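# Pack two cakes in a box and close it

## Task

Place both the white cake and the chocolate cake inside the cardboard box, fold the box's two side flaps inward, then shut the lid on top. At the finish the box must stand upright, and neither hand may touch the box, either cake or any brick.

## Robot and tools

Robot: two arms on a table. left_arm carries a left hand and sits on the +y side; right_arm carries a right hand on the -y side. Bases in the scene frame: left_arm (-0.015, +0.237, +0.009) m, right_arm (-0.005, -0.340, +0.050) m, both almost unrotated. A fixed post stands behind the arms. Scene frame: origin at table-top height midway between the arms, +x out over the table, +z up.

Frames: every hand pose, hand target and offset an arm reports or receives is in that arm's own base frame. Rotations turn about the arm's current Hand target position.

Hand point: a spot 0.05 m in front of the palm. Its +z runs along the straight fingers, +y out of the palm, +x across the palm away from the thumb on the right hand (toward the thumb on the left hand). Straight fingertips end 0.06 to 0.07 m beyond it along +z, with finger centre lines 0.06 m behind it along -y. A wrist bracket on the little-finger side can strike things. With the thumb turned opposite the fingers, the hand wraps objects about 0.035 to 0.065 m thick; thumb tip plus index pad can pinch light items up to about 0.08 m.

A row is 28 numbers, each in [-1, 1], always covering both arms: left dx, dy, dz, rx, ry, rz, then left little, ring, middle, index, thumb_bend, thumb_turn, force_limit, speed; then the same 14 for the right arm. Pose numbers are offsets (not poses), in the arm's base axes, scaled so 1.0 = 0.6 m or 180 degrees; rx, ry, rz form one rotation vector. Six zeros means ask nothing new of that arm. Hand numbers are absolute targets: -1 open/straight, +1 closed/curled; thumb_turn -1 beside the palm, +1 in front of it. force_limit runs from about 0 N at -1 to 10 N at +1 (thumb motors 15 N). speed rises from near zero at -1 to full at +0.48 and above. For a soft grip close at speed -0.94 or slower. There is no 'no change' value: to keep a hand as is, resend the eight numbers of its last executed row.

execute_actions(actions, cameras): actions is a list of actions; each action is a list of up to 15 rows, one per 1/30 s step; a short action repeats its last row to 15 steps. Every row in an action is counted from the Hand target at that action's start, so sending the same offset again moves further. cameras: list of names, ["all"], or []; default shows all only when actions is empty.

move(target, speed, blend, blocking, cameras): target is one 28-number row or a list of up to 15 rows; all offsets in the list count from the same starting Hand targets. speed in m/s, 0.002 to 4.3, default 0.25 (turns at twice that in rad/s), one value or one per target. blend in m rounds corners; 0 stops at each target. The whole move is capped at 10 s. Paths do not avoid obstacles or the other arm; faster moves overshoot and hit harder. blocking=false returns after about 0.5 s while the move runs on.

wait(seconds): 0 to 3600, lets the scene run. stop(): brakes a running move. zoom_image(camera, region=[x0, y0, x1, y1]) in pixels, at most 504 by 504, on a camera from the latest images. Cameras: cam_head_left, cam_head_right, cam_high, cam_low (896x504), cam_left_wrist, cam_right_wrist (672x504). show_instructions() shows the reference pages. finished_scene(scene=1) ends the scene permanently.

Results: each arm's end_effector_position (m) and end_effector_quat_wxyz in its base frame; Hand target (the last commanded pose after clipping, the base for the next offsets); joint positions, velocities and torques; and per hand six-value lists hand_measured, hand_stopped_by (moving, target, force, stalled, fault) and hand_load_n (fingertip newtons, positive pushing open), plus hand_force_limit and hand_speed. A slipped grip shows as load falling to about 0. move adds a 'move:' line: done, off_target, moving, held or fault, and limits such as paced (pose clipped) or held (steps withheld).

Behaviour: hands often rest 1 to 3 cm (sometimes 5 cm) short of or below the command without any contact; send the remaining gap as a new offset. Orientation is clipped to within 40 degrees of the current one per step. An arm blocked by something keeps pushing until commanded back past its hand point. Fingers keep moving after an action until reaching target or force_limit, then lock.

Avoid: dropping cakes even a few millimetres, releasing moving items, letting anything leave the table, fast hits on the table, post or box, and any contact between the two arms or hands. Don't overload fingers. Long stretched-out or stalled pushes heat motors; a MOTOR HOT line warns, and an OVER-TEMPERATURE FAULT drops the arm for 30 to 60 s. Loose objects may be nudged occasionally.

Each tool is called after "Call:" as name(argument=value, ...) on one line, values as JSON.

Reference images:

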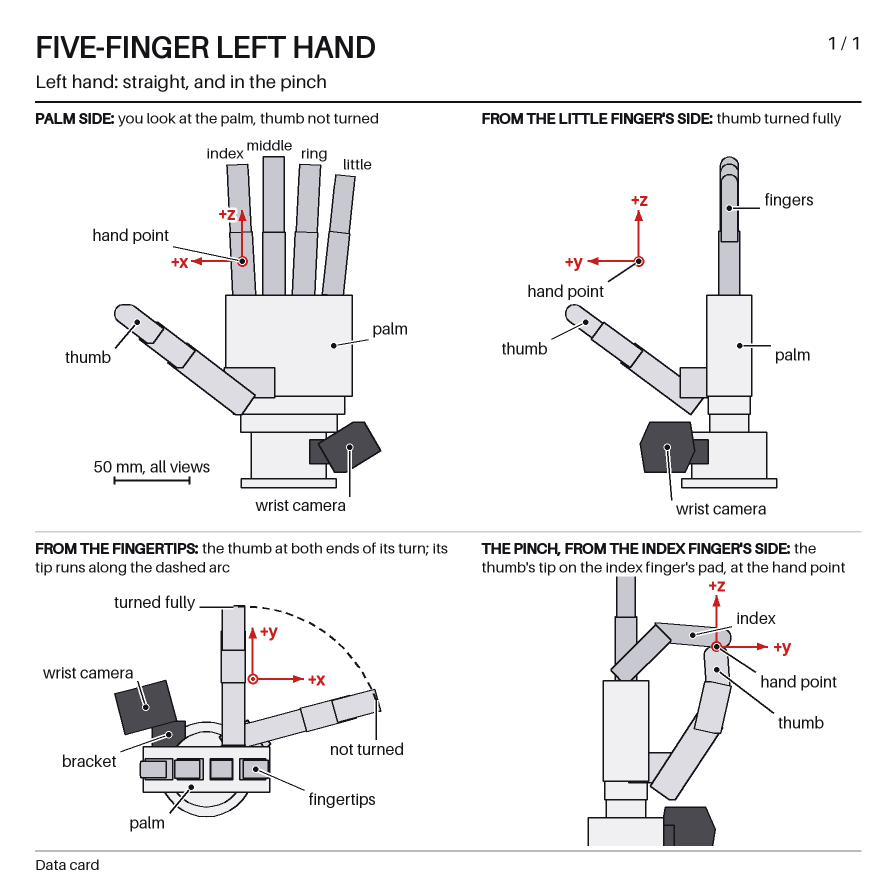

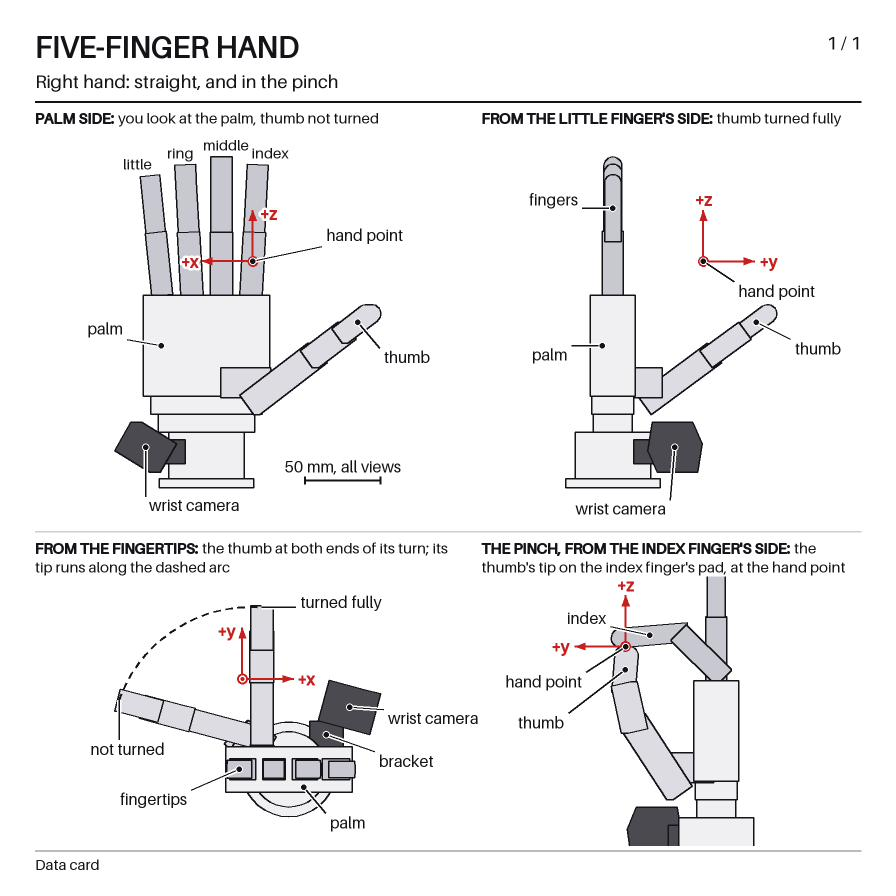

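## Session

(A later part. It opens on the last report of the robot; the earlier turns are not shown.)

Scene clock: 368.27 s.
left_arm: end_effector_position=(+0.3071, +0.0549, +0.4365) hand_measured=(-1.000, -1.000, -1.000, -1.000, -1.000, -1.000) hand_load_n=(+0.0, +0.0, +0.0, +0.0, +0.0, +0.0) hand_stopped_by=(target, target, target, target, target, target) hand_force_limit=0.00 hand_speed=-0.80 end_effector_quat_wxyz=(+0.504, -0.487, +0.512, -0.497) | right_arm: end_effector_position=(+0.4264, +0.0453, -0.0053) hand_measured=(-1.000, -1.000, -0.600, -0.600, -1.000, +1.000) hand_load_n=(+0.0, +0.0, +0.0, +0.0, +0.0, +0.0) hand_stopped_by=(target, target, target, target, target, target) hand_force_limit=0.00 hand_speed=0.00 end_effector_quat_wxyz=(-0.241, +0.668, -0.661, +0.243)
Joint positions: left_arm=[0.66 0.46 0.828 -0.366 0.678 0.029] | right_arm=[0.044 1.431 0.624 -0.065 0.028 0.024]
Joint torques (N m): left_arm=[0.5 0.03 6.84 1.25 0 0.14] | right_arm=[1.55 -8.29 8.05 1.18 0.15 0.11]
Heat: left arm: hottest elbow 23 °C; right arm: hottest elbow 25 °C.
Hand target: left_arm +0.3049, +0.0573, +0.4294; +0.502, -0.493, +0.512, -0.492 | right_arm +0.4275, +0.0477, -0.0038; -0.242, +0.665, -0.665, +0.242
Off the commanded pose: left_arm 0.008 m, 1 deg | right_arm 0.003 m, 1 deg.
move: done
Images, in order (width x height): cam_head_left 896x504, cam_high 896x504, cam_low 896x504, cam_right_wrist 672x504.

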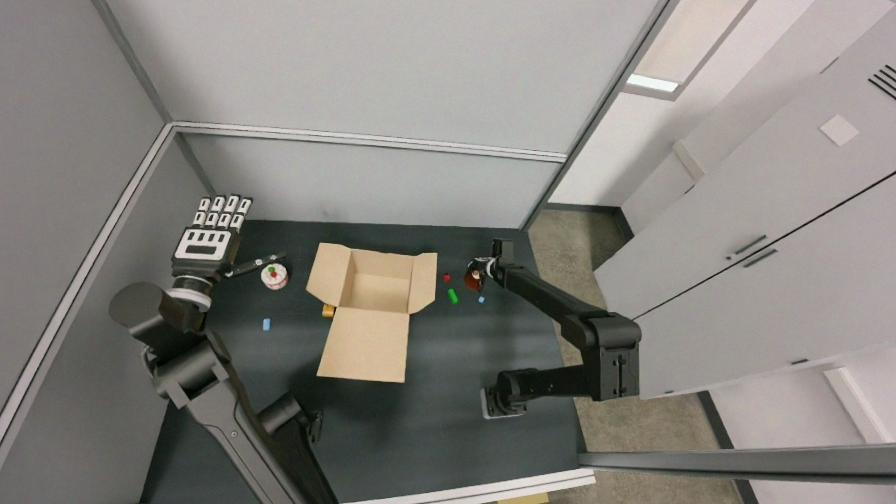

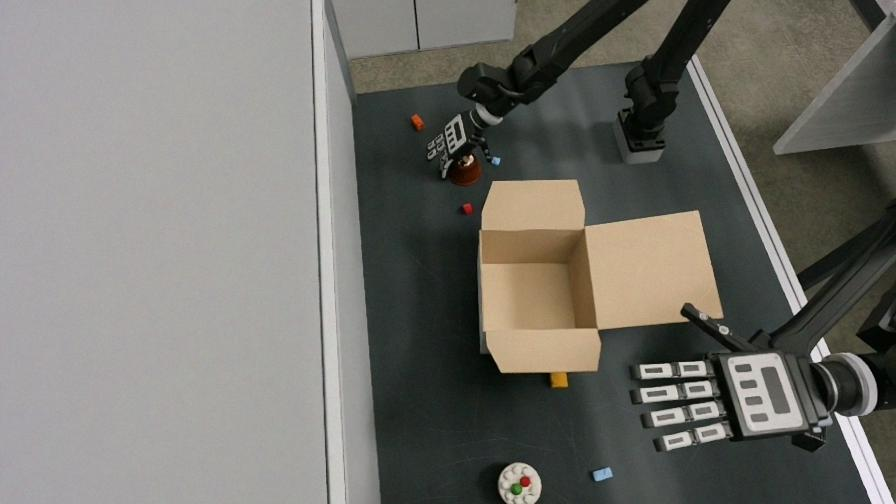

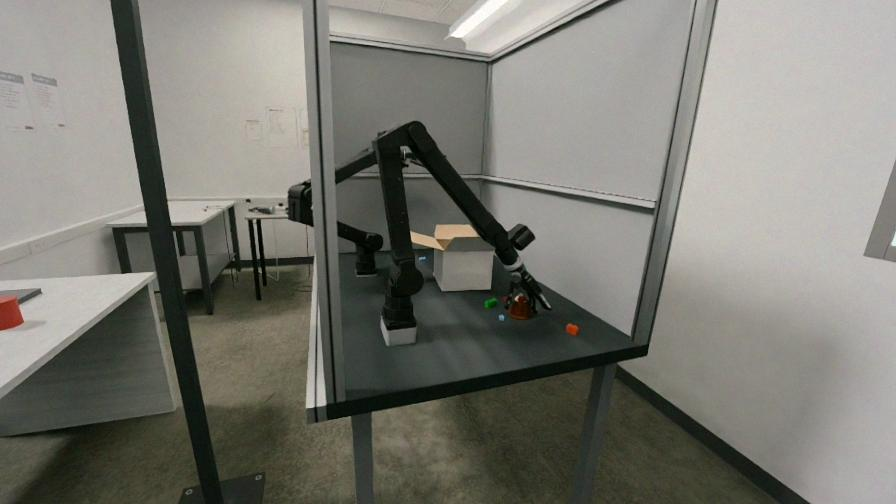

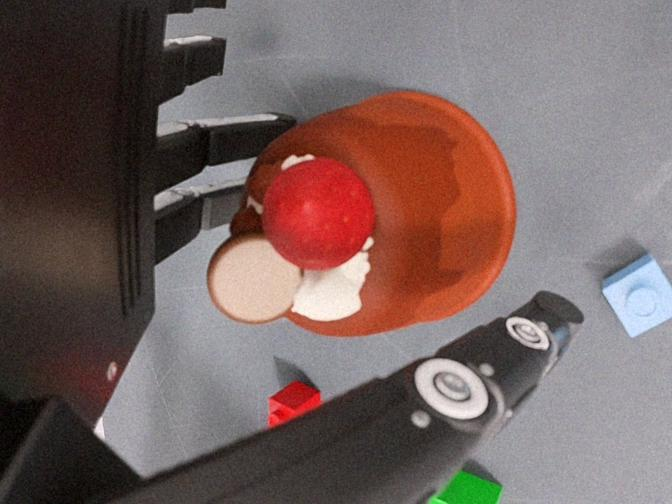

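Call:
move(target=[[0,0,0,0,0,0,-1,-1,-1,-1,-1,-1,0,-0.8, 0,0.006,0.01,0,0,0,-1,-1,-0.6,-0.6,-1,1,0,0],[0,0,0,0,0,0,-1,-1,-1,-1,-1,-1,0,-0.8, 0,0.006,0.01,0,0,0,-1,-1,-0.3,-0.3,-0.5,1,-0.6,-0.9]], cameras=["cam_high","cam_low","cam_right_wrist","cam_head_left"], speed=0.05)

Call:
zoom_image(camera="cam_high", region=[400, 80, 540, 220])

Call:
zoom_image(camera="cam_low", region=[470, 220, 600, 340])

Scene clock: 382.57 s.
left_arm: end_effector_position=(+0.3071, +0.0549, +0.4365) hand_measured=(-1.000, -1.000, -1.000, -1.000, -1.000, -1.000) hand_load_n=(+0.0, +0.0, +0.0, +0.0, +0.0, +0.0) hand_stopped_by=(target, target, target, target, target, target) hand_force_limit=0.00 hand_speed=-0.80 end_effector_quat_wxyz=(+0.504, -0.487, +0.512, -0.497) | right_arm: end_effector_position=(+0.4232, +0.0482, -0.0055) hand_measured=(-1.000, -1.000, -0.302, -0.300, -0.812, +1.000) hand_load_n=(+0.0, +0.0, +4.0, +0.0, +3.0, +0.5) hand_stopped_by=(target, target, force, target, force, target) hand_force_limit=-0.60 hand_speed=-0.90 end_effector_quat_wxyz=(-0.237, +0.668, -0.663, +0.240)
Joint positions: left_arm=[0.66 0.46 0.828 -0.366 0.678 0.029] | right_arm=[0.053 1.427 0.624 -0.08 0.035 0.033]
Joint torques (N m): left_arm=[0.73 -0.15 7.08 1.24 0.03 0.19] | right_arm=[1.26 -9.05 8.72 0.9 0.16 0.08]
Heat: left arm: hottest elbow 23 °C; right arm: hottest elbow 25 °C.
Hand target: left_arm +0.3049, +0.0573, +0.4294; +0.502, -0.493, +0.512, -0.492 | right_arm +0.4276, +0.0512, +0.0023; -0.242, +0.664, -0.665, +0.242
Off the commanded pose: left_arm 0.008 m, 1 deg | right_arm 0.009 m, 1 deg.
move: done
Images, in order (width x height): cam_head_left 896x504, cam_high 896x504, cam_low 896x504, cam_right_wrist 672x504.

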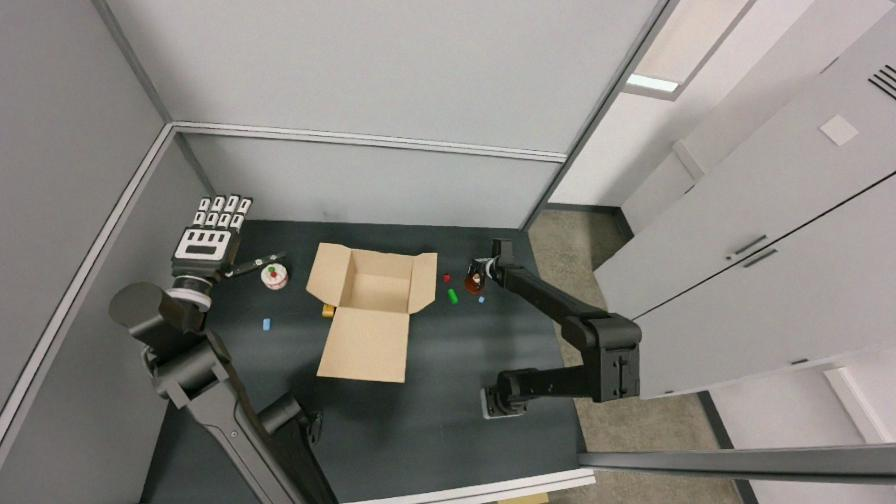

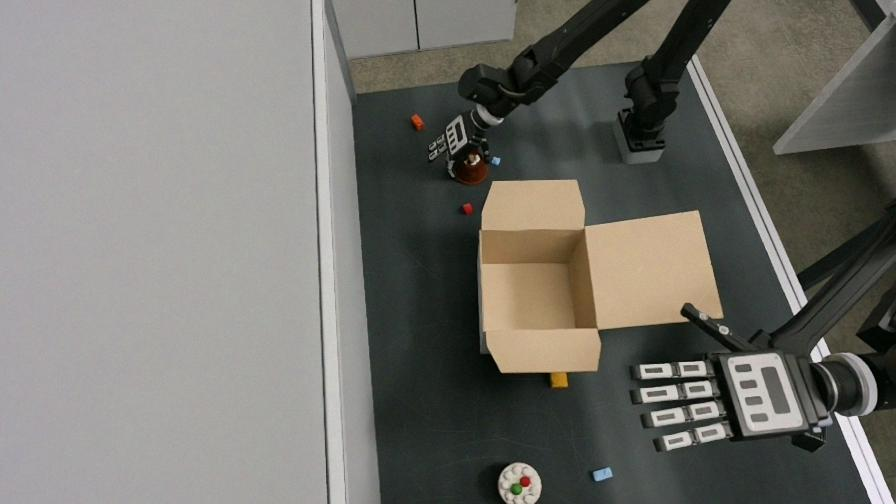

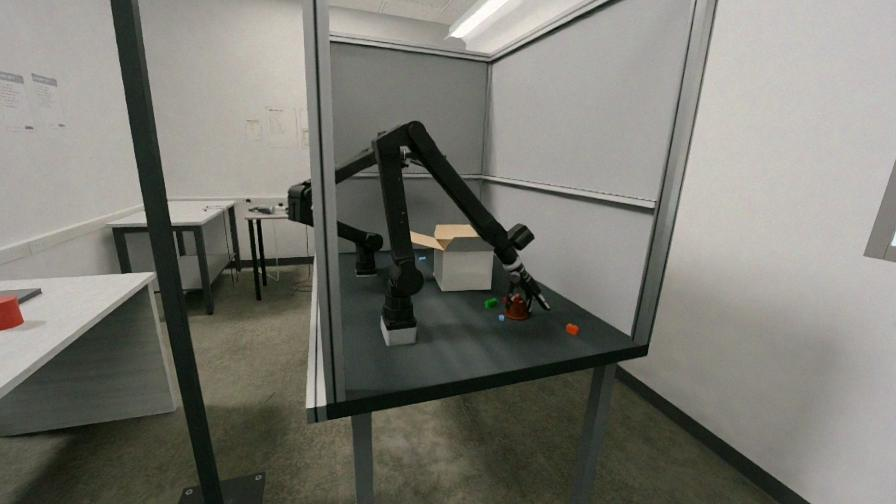

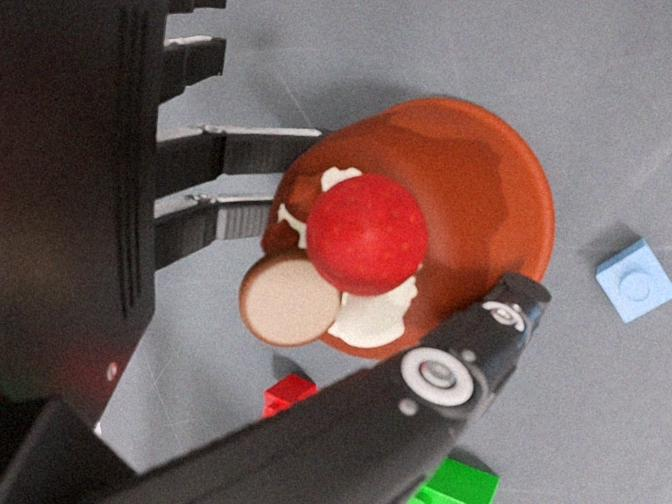

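Scaled by 3.600.

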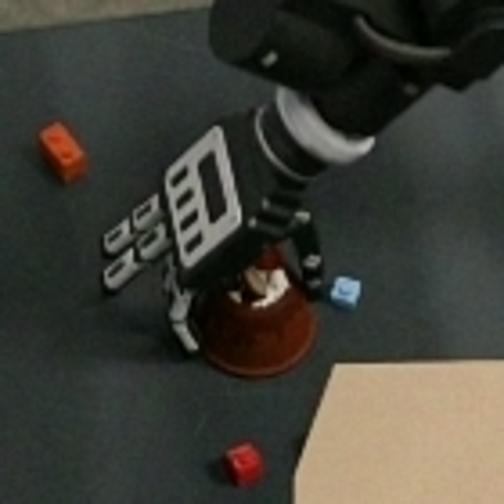

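Scaled by 3.877.

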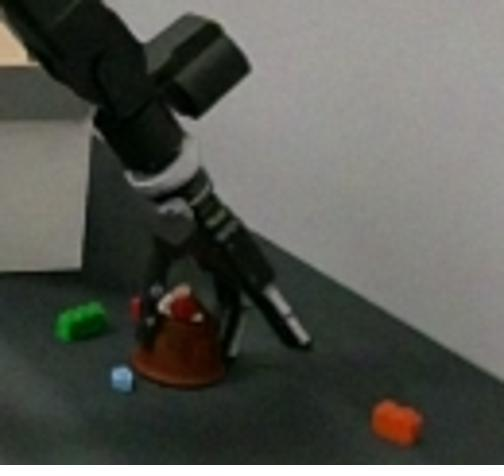

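Call:
move(target=[0,0,0,0,0,0,-1,-1,-1,-1,-1,-1,0,-0.8, 0,0,0,0,0,0,-1,-1,-0.3,0.0,-0.5,1,-0.5,-0.9], cameras=["cam_right_wrist"], speed=0.05)

Scene clock: 389.83 s.
left_arm: end_effector_position=(+0.3071, +0.0549, +0.4365) hand_measured=(-1.000, -1.000, -1.000, -1.000, -1.000, -1.000) hand_load_n=(+0.0, +0.0, +0.0, +0.0, +0.0, -0.5) hand_stopped_by=(target, target, target, target, target, target) hand_force_limit=0.00 hand_speed=-0.80 end_effector_quat_wxyz=(+0.504, -0.487, +0.512, -0.497) | right_arm: end_effector_position=(+0.4232, +0.0482, -0.0055) hand_measured=(-1.000, -1.000, -0.302, -0.256, -0.812, +1.000) hand_load_n=(+0.0, +0.0, +2.0, +3.0, +4.5, +0.0) hand_stopped_by=(target, target, force, force, force, target) hand_force_limit=-0.50 hand_speed=-0.90 end_effector_quat_wxyz=(-0.237, +0.668, -0.663, +0.240)
Joint positions: left_arm=[0.66 0.46 0.828 -0.366 0.678 0.029] | right_arm=[0.053 1.427 0.624 -0.08 0.035 0.033]
Joint torques (N m): left_arm=[0.32 -0.67 7.38 1.18 0.03 0.16] | right_arm=[1.14 -9 8.75 0.94 0.16 0.09]
Heat: left arm: hottest elbow 23 °C; right arm: hottest elbow 25 °C.
Hand target: left_arm +0.3049, +0.0573, +0.4294; +0.502, -0.493, +0.512, -0.492 | right_arm +0.4276, +0.0512, +0.0023; -0.242, +0.664, -0.665, +0.242
Off the commanded pose: left_arm 0.008 m, 1 deg | right_arm 0.009 m, 1 deg.
move: done

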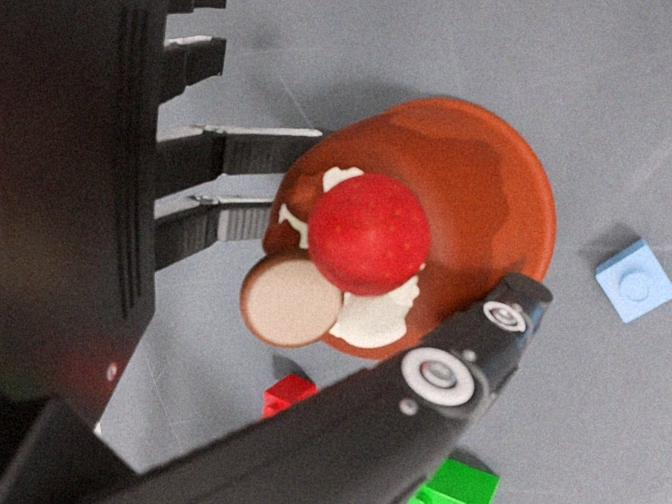

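Call:
move(target=[[0,0,0,0,0,0,-1,-1,-1,-1,-1,-1,0,-0.8, 0,0,0,0,0,0,-1,-1,-0.1,0.1,-0.4,1,-0.2,-0.9],[0,0,0,0,0,0,-1,-1,-1,-1,-1,-1,0,-0.8, 0,0,0.07,0,0,0,-1,-1,-0.1,0.1,-0.4,1,-0.2,-0.9]], cameras=["cam_high","cam_low","cam_right_wrist"], speed=0.04)

Call:
zoom_image(camera="cam_low", region=[470, 220, 600, 340])

Scene clock: 397.47 s.
left_arm: end_effector_position=(+0.3071, +0.0549, +0.4365) hand_measured=(-1.000, -1.000, -1.000, -1.000, -1.000, -1.000) hand_load_n=(+0.0, +0.0, +0.0, +0.0, +0.0, +0.0) hand_stopped_by=(target, target, target, target, target, target) hand_force_limit=0.00 hand_speed=-0.80 end_effector_quat_wxyz=(+0.504, -0.487, +0.512, -0.497) | right_arm: end_effector_position=(+0.4091, +0.0475, +0.0229) hand_measured=(-1.000, -1.000, -0.284, -0.248, -0.812, +1.000) hand_load_n=(+0.0, +0.0, +4.5, +3.5, +6.5, +0.5) hand_stopped_by=(target, target, force, force, force, target) hand_force_limit=-0.20 hand_speed=-0.90 end_effector_quat_wxyz=(-0.225, +0.672, -0.667, +0.229)
Joint positions: left_arm=[0.66 0.46 0.828 -0.366 0.678 0.029] | right_arm=[0.053 1.333 0.647 -0.231 0.035 0.033]
Joint torques (N m): left_arm=[1.26 -0.38 7.08 1.16 0.06 0.14] | right_arm=[1.49 -8.59 11.69 1.01 0.14 0.08]
Heat: left arm: hottest elbow 23 °C; right arm: hottest elbow 25 °C.
Hand target: left_arm +0.3049, +0.0573, +0.4294; +0.502, -0.493, +0.512, -0.492 | right_arm +0.4276, +0.0512, +0.0442; -0.242, +0.664, -0.665, +0.242
Off the commanded pose: left_arm 0.008 m, 1 deg | right_arm 0.029 m, 3 deg.
move: off_target (right_arm)

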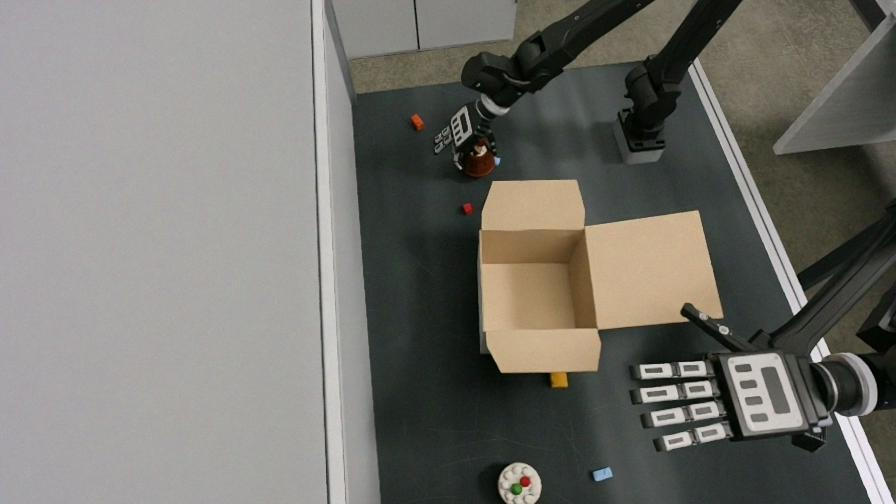

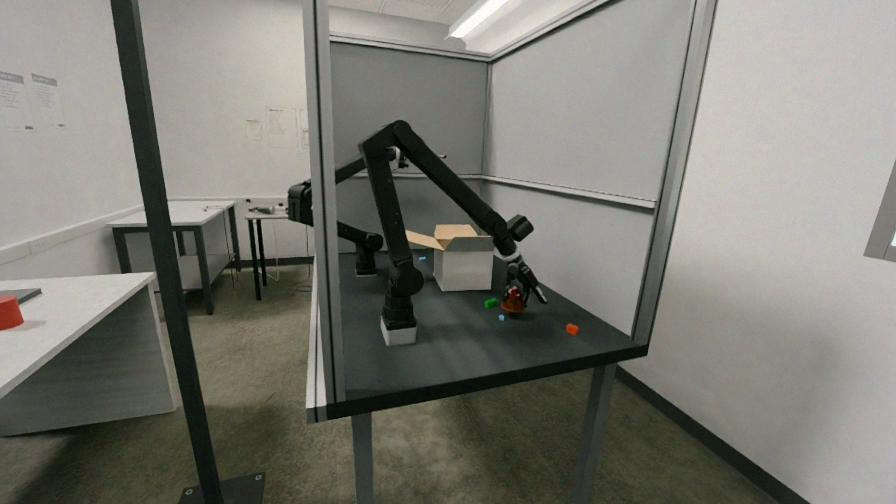

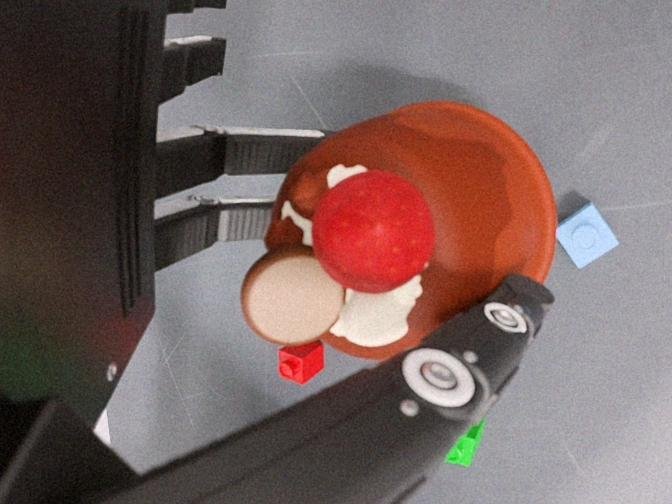

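Scaled by 3.877.

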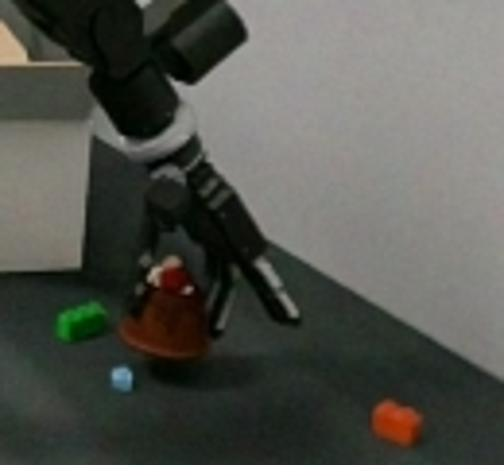

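Call:
move(target=[[0,0,0,0,0,0,-1,-1,-1,-1,-1,-1,0,-0.8, 0,0,0.343,0,0,0,-1,-1,-0.1,0.1,-0.4,1,-0.2,-0.9],[0,0,0,0,0,0,-1,-1,-1,-1,-1,-1,0,-0.8, -0.067,0.621,0.343,0,0,0.25,-1,-1,-0.1,0.1,-0.4,1,-0.2,-0.9]], cameras=["all"], speed=[0.1,0.15], blend=0.03)

Scene clock: 450.83 s.
left_arm: end_effector_position=(+0.3071, +0.0549, +0.4365) hand_measured=(-1.000, -1.000, -1.000, -1.000, -1.000, -1.000) hand_load_n=(+0.0, +0.0, +0.0, +0.0, +0.0, +0.0) hand_stopped_by=(target, target, target, target, target, target) hand_force_limit=0.00 hand_speed=-0.80 end_effector_quat_wxyz=(+0.504, -0.487, +0.512, -0.497) | right_arm: end_effector_position=(+0.3727, +0.4102, +0.2309) hand_measured=(-1.000, -1.000, -0.284, -0.248, -0.812, +1.000) hand_load_n=(+0.0, +0.0, +3.5, +4.0, +6.0, +0.0) hand_stopped_by=(target, target, force, force, force, target) hand_force_limit=-0.20 hand_speed=-0.90 end_effector_quat_wxyz=(-0.295, +0.873, -0.369, +0.121)
Joint positions: left_arm=[0.66 0.46 0.828 -0.366 0.678 0.029] | right_arm=[0.777 1.489 1.404 -0.837 -0.003 0.006]
Joint torques (N m): left_arm=[1.61 0.15 7.15 1.1 0.09 0.15] | right_arm=[0.79 -10.75 14.78 2.02 -0.09 -0.15]
Heat: left arm: hottest elbow 23 °C; right arm: hottest elbow 27 °C.
Hand target: left_arm +0.3049, +0.0573, +0.4294; +0.502, -0.493, +0.512, -0.492 | right_arm +0.3874, +0.4238, +0.2499; -0.316, +0.868, -0.360, +0.131
Off the commanded pose: left_arm 0.008 m, 1 deg | right_arm 0.028 m, 3 deg.
move: off_target (right_arm)

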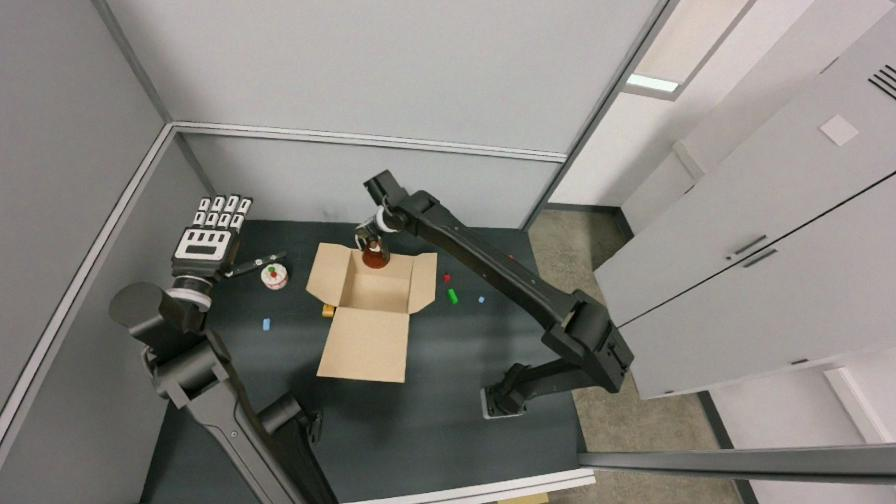

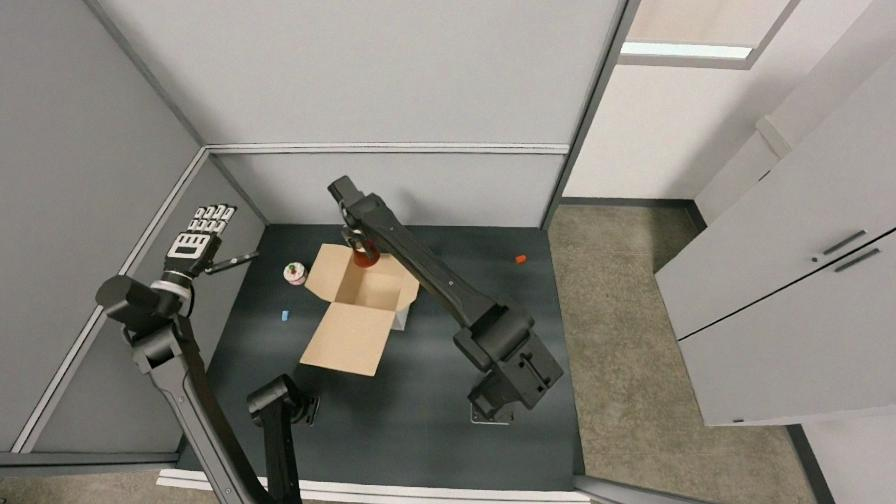

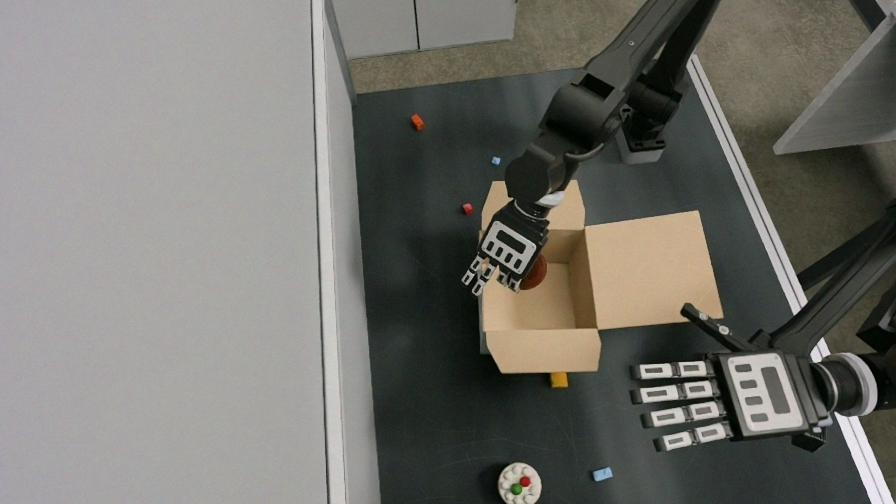

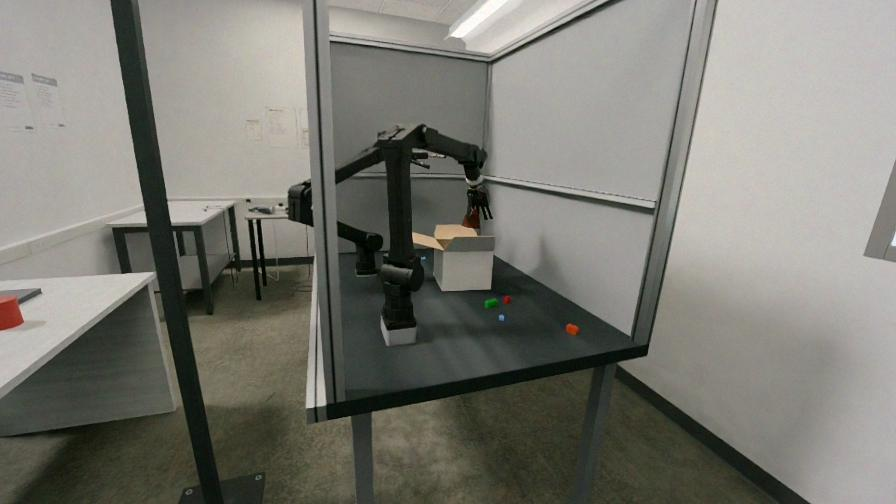

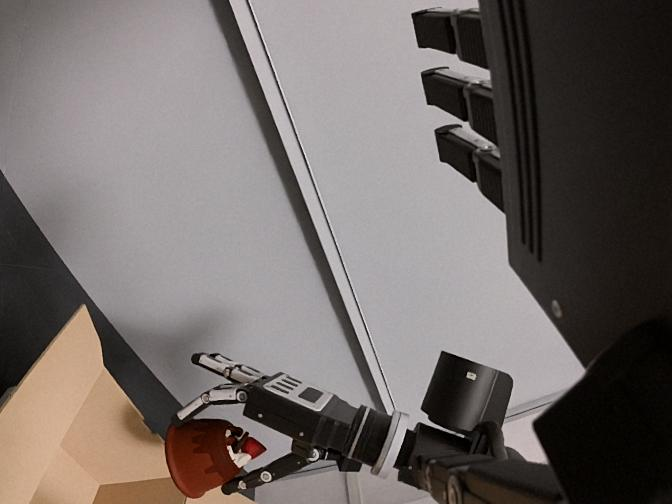

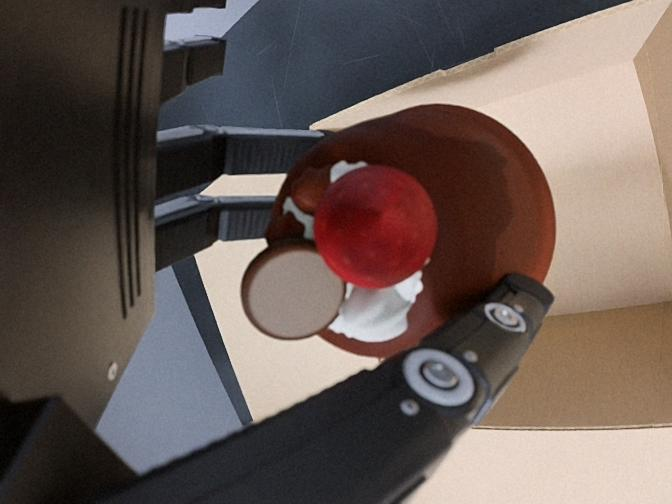

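Call:
move(target=[0,0,0,0,0,0,-1,-1,-1,-1,-1,-1,0,-0.8, 0,0,0,0,0,0,1,1,-0.1,0.1,-0.4,1,-0.2,-0.5], cameras=["all"], speed=0.1)

Call:
zoom_image(camera="cam_high", region=[440, 150, 640, 400])

Call:
zoom_image(camera="cam_head_left", region=[290, 200, 450, 330])

Call:
zoom_image(camera="cam_head_right", region=[290, 200, 450, 330])

Call:
zoom_image(camera="cam_low", region=[400, 130, 560, 310])

Scene clock: 465.00 s.
left_arm: end_effector_position=(+0.3071, +0.0549, +0.4365) hand_measured=(-1.000, -1.000, -1.000, -1.000, -1.000, -1.000) hand_load_n=(+0.0, +0.0, +0.0, +0.0, +0.0, -0.5) hand_stopped_by=(target, target, target, target, target, target) hand_force_limit=0.00 hand_speed=-0.80 end_effector_quat_wxyz=(+0.504, -0.487, +0.512, -0.497) | right_arm: end_effector_position=(+0.3727, +0.4102, +0.2308) hand_measured=(+1.000, -0.042, -0.284, -0.248, -0.812, +1.000) hand_load_n=(+0.0, +5.0, +1.5, +2.5, +8.0, +3.0) hand_stopped_by=(target, force, force, force, force, target) hand_force_limit=-0.20 hand_speed=-0.50 end_effector_quat_wxyz=(-0.295, +0.873, -0.368, +0.121)
Joint positions: left_arm=[0.66 0.46 0.828 -0.366 0.678 0.029] | right_arm=[0.777 1.489 1.404 -0.837 -0.003 0.005]
Joint torques (N m): left_arm=[1.26 -0.09 7.27 1.21 0.02 0.14] | right_arm=[0.85 -10.7 14.78 1.96 -0.08 -0.17]
Heat: left arm: hottest elbow 23 °C; right arm: hottest elbow 28 °C.
Hand target: left_arm +0.3049, +0.0573, +0.4294; +0.502, -0.493, +0.512, -0.492 | right_arm +0.3874, +0.4238, +0.2499; -0.316, +0.868, -0.360, +0.131
Off the commanded pose: left_arm 0.008 m, 1 deg | right_arm 0.028 m, 3 deg.
move: done

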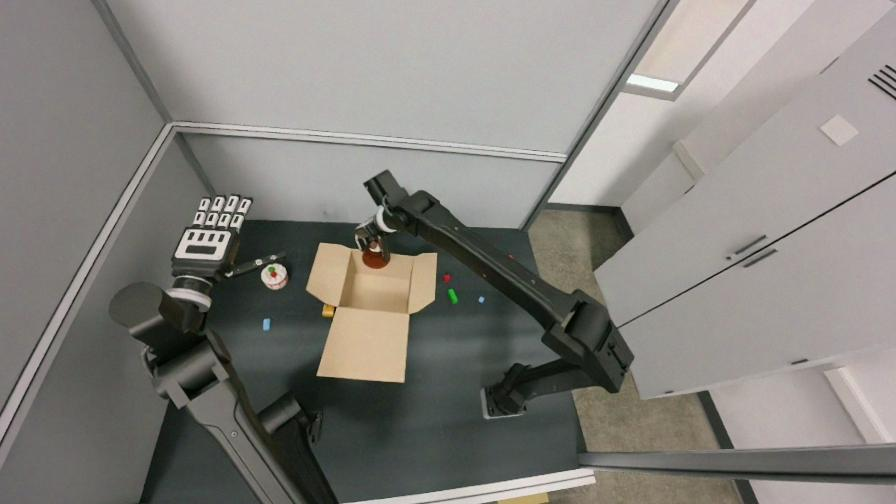

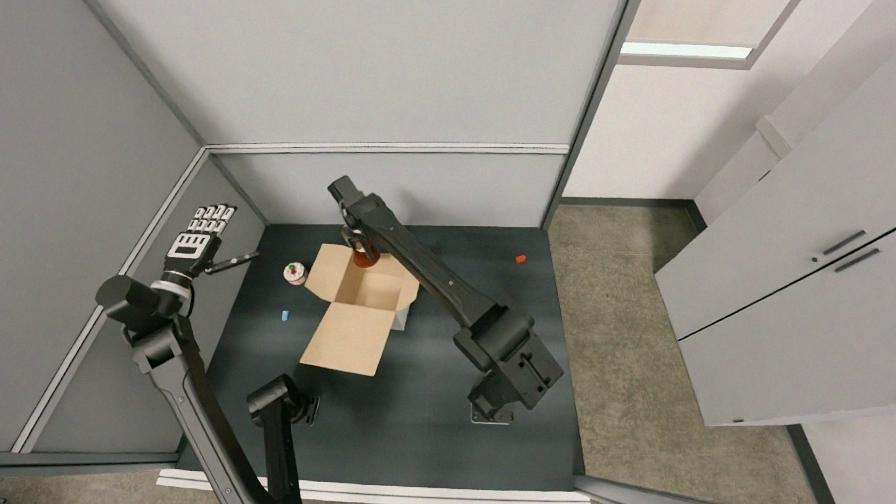

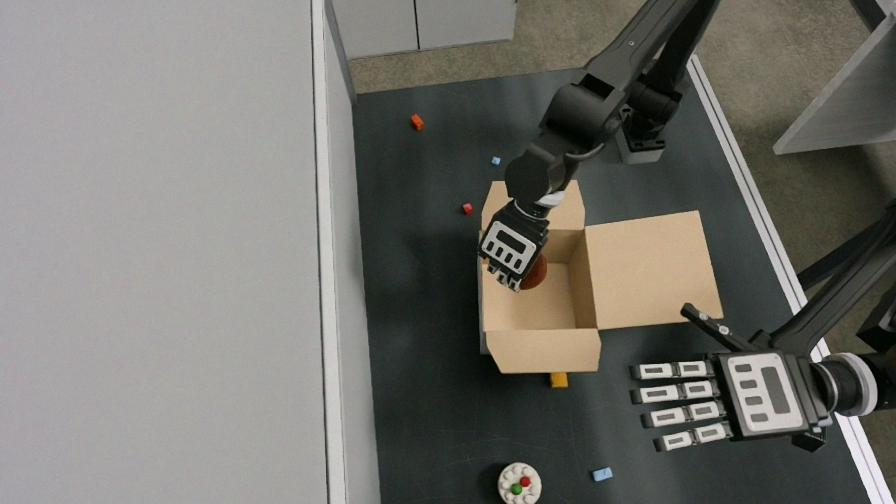

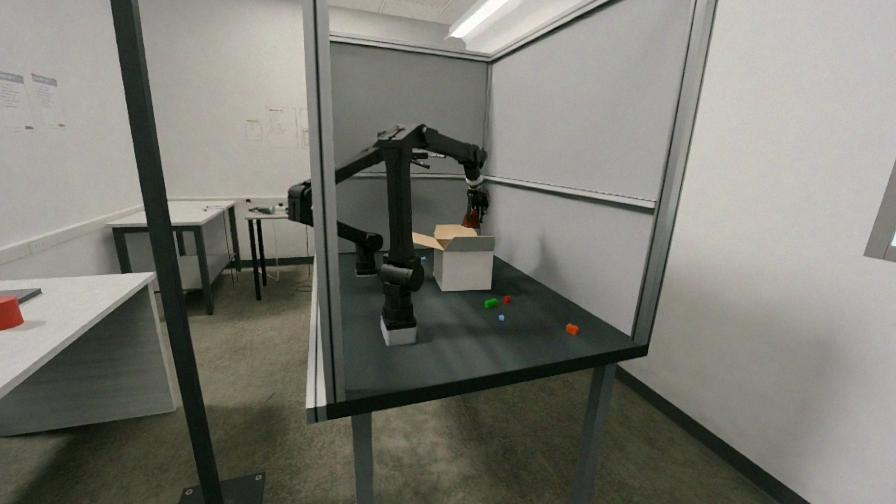

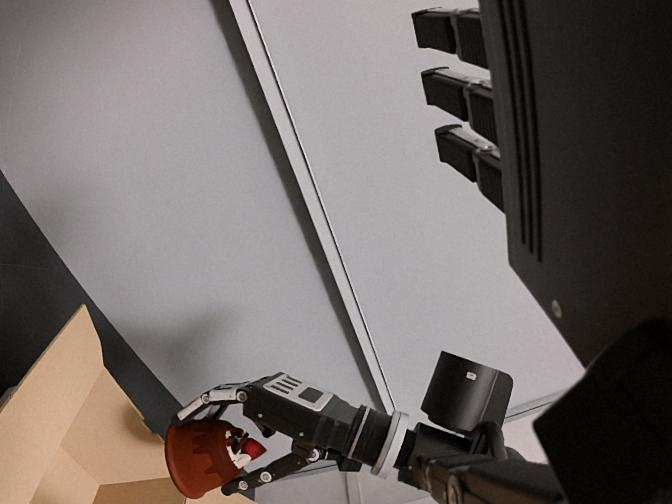

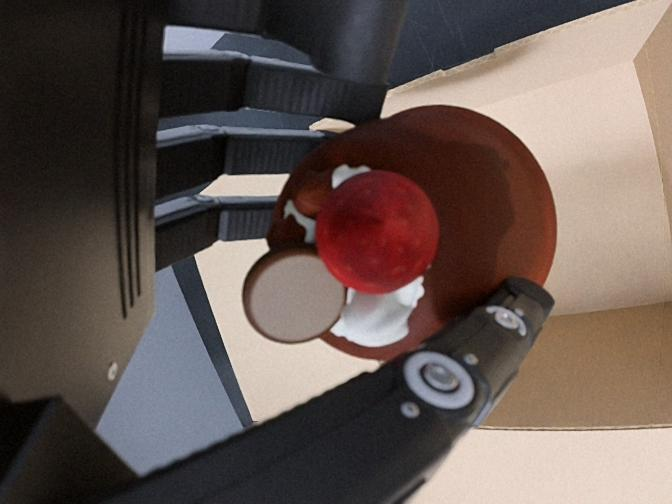

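Scaled by 2.016.

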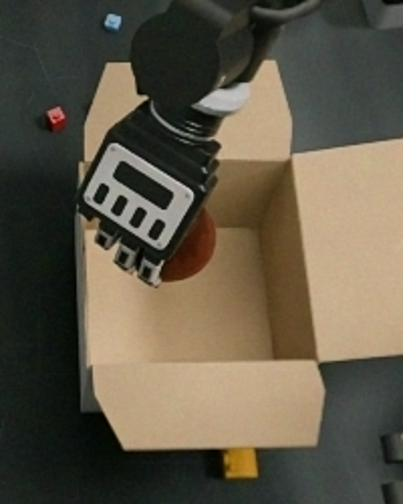

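Scaled by 3.150.

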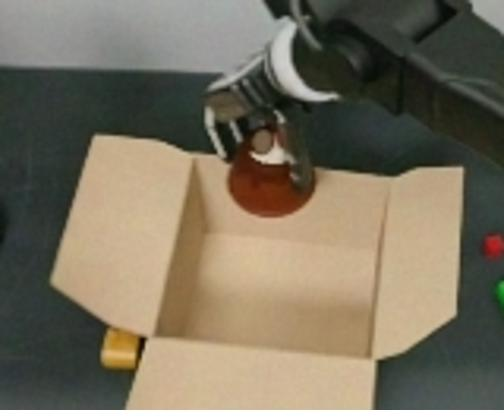

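Scaled by 3.150.

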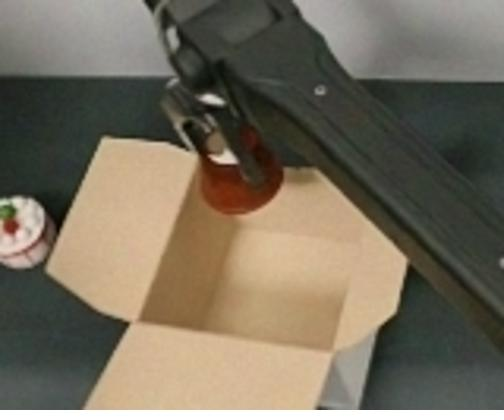

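Scaled by 2.800.

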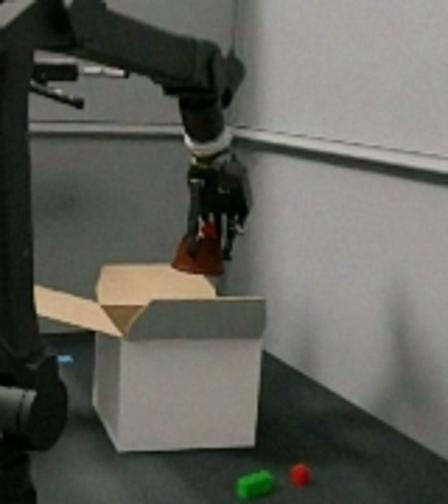

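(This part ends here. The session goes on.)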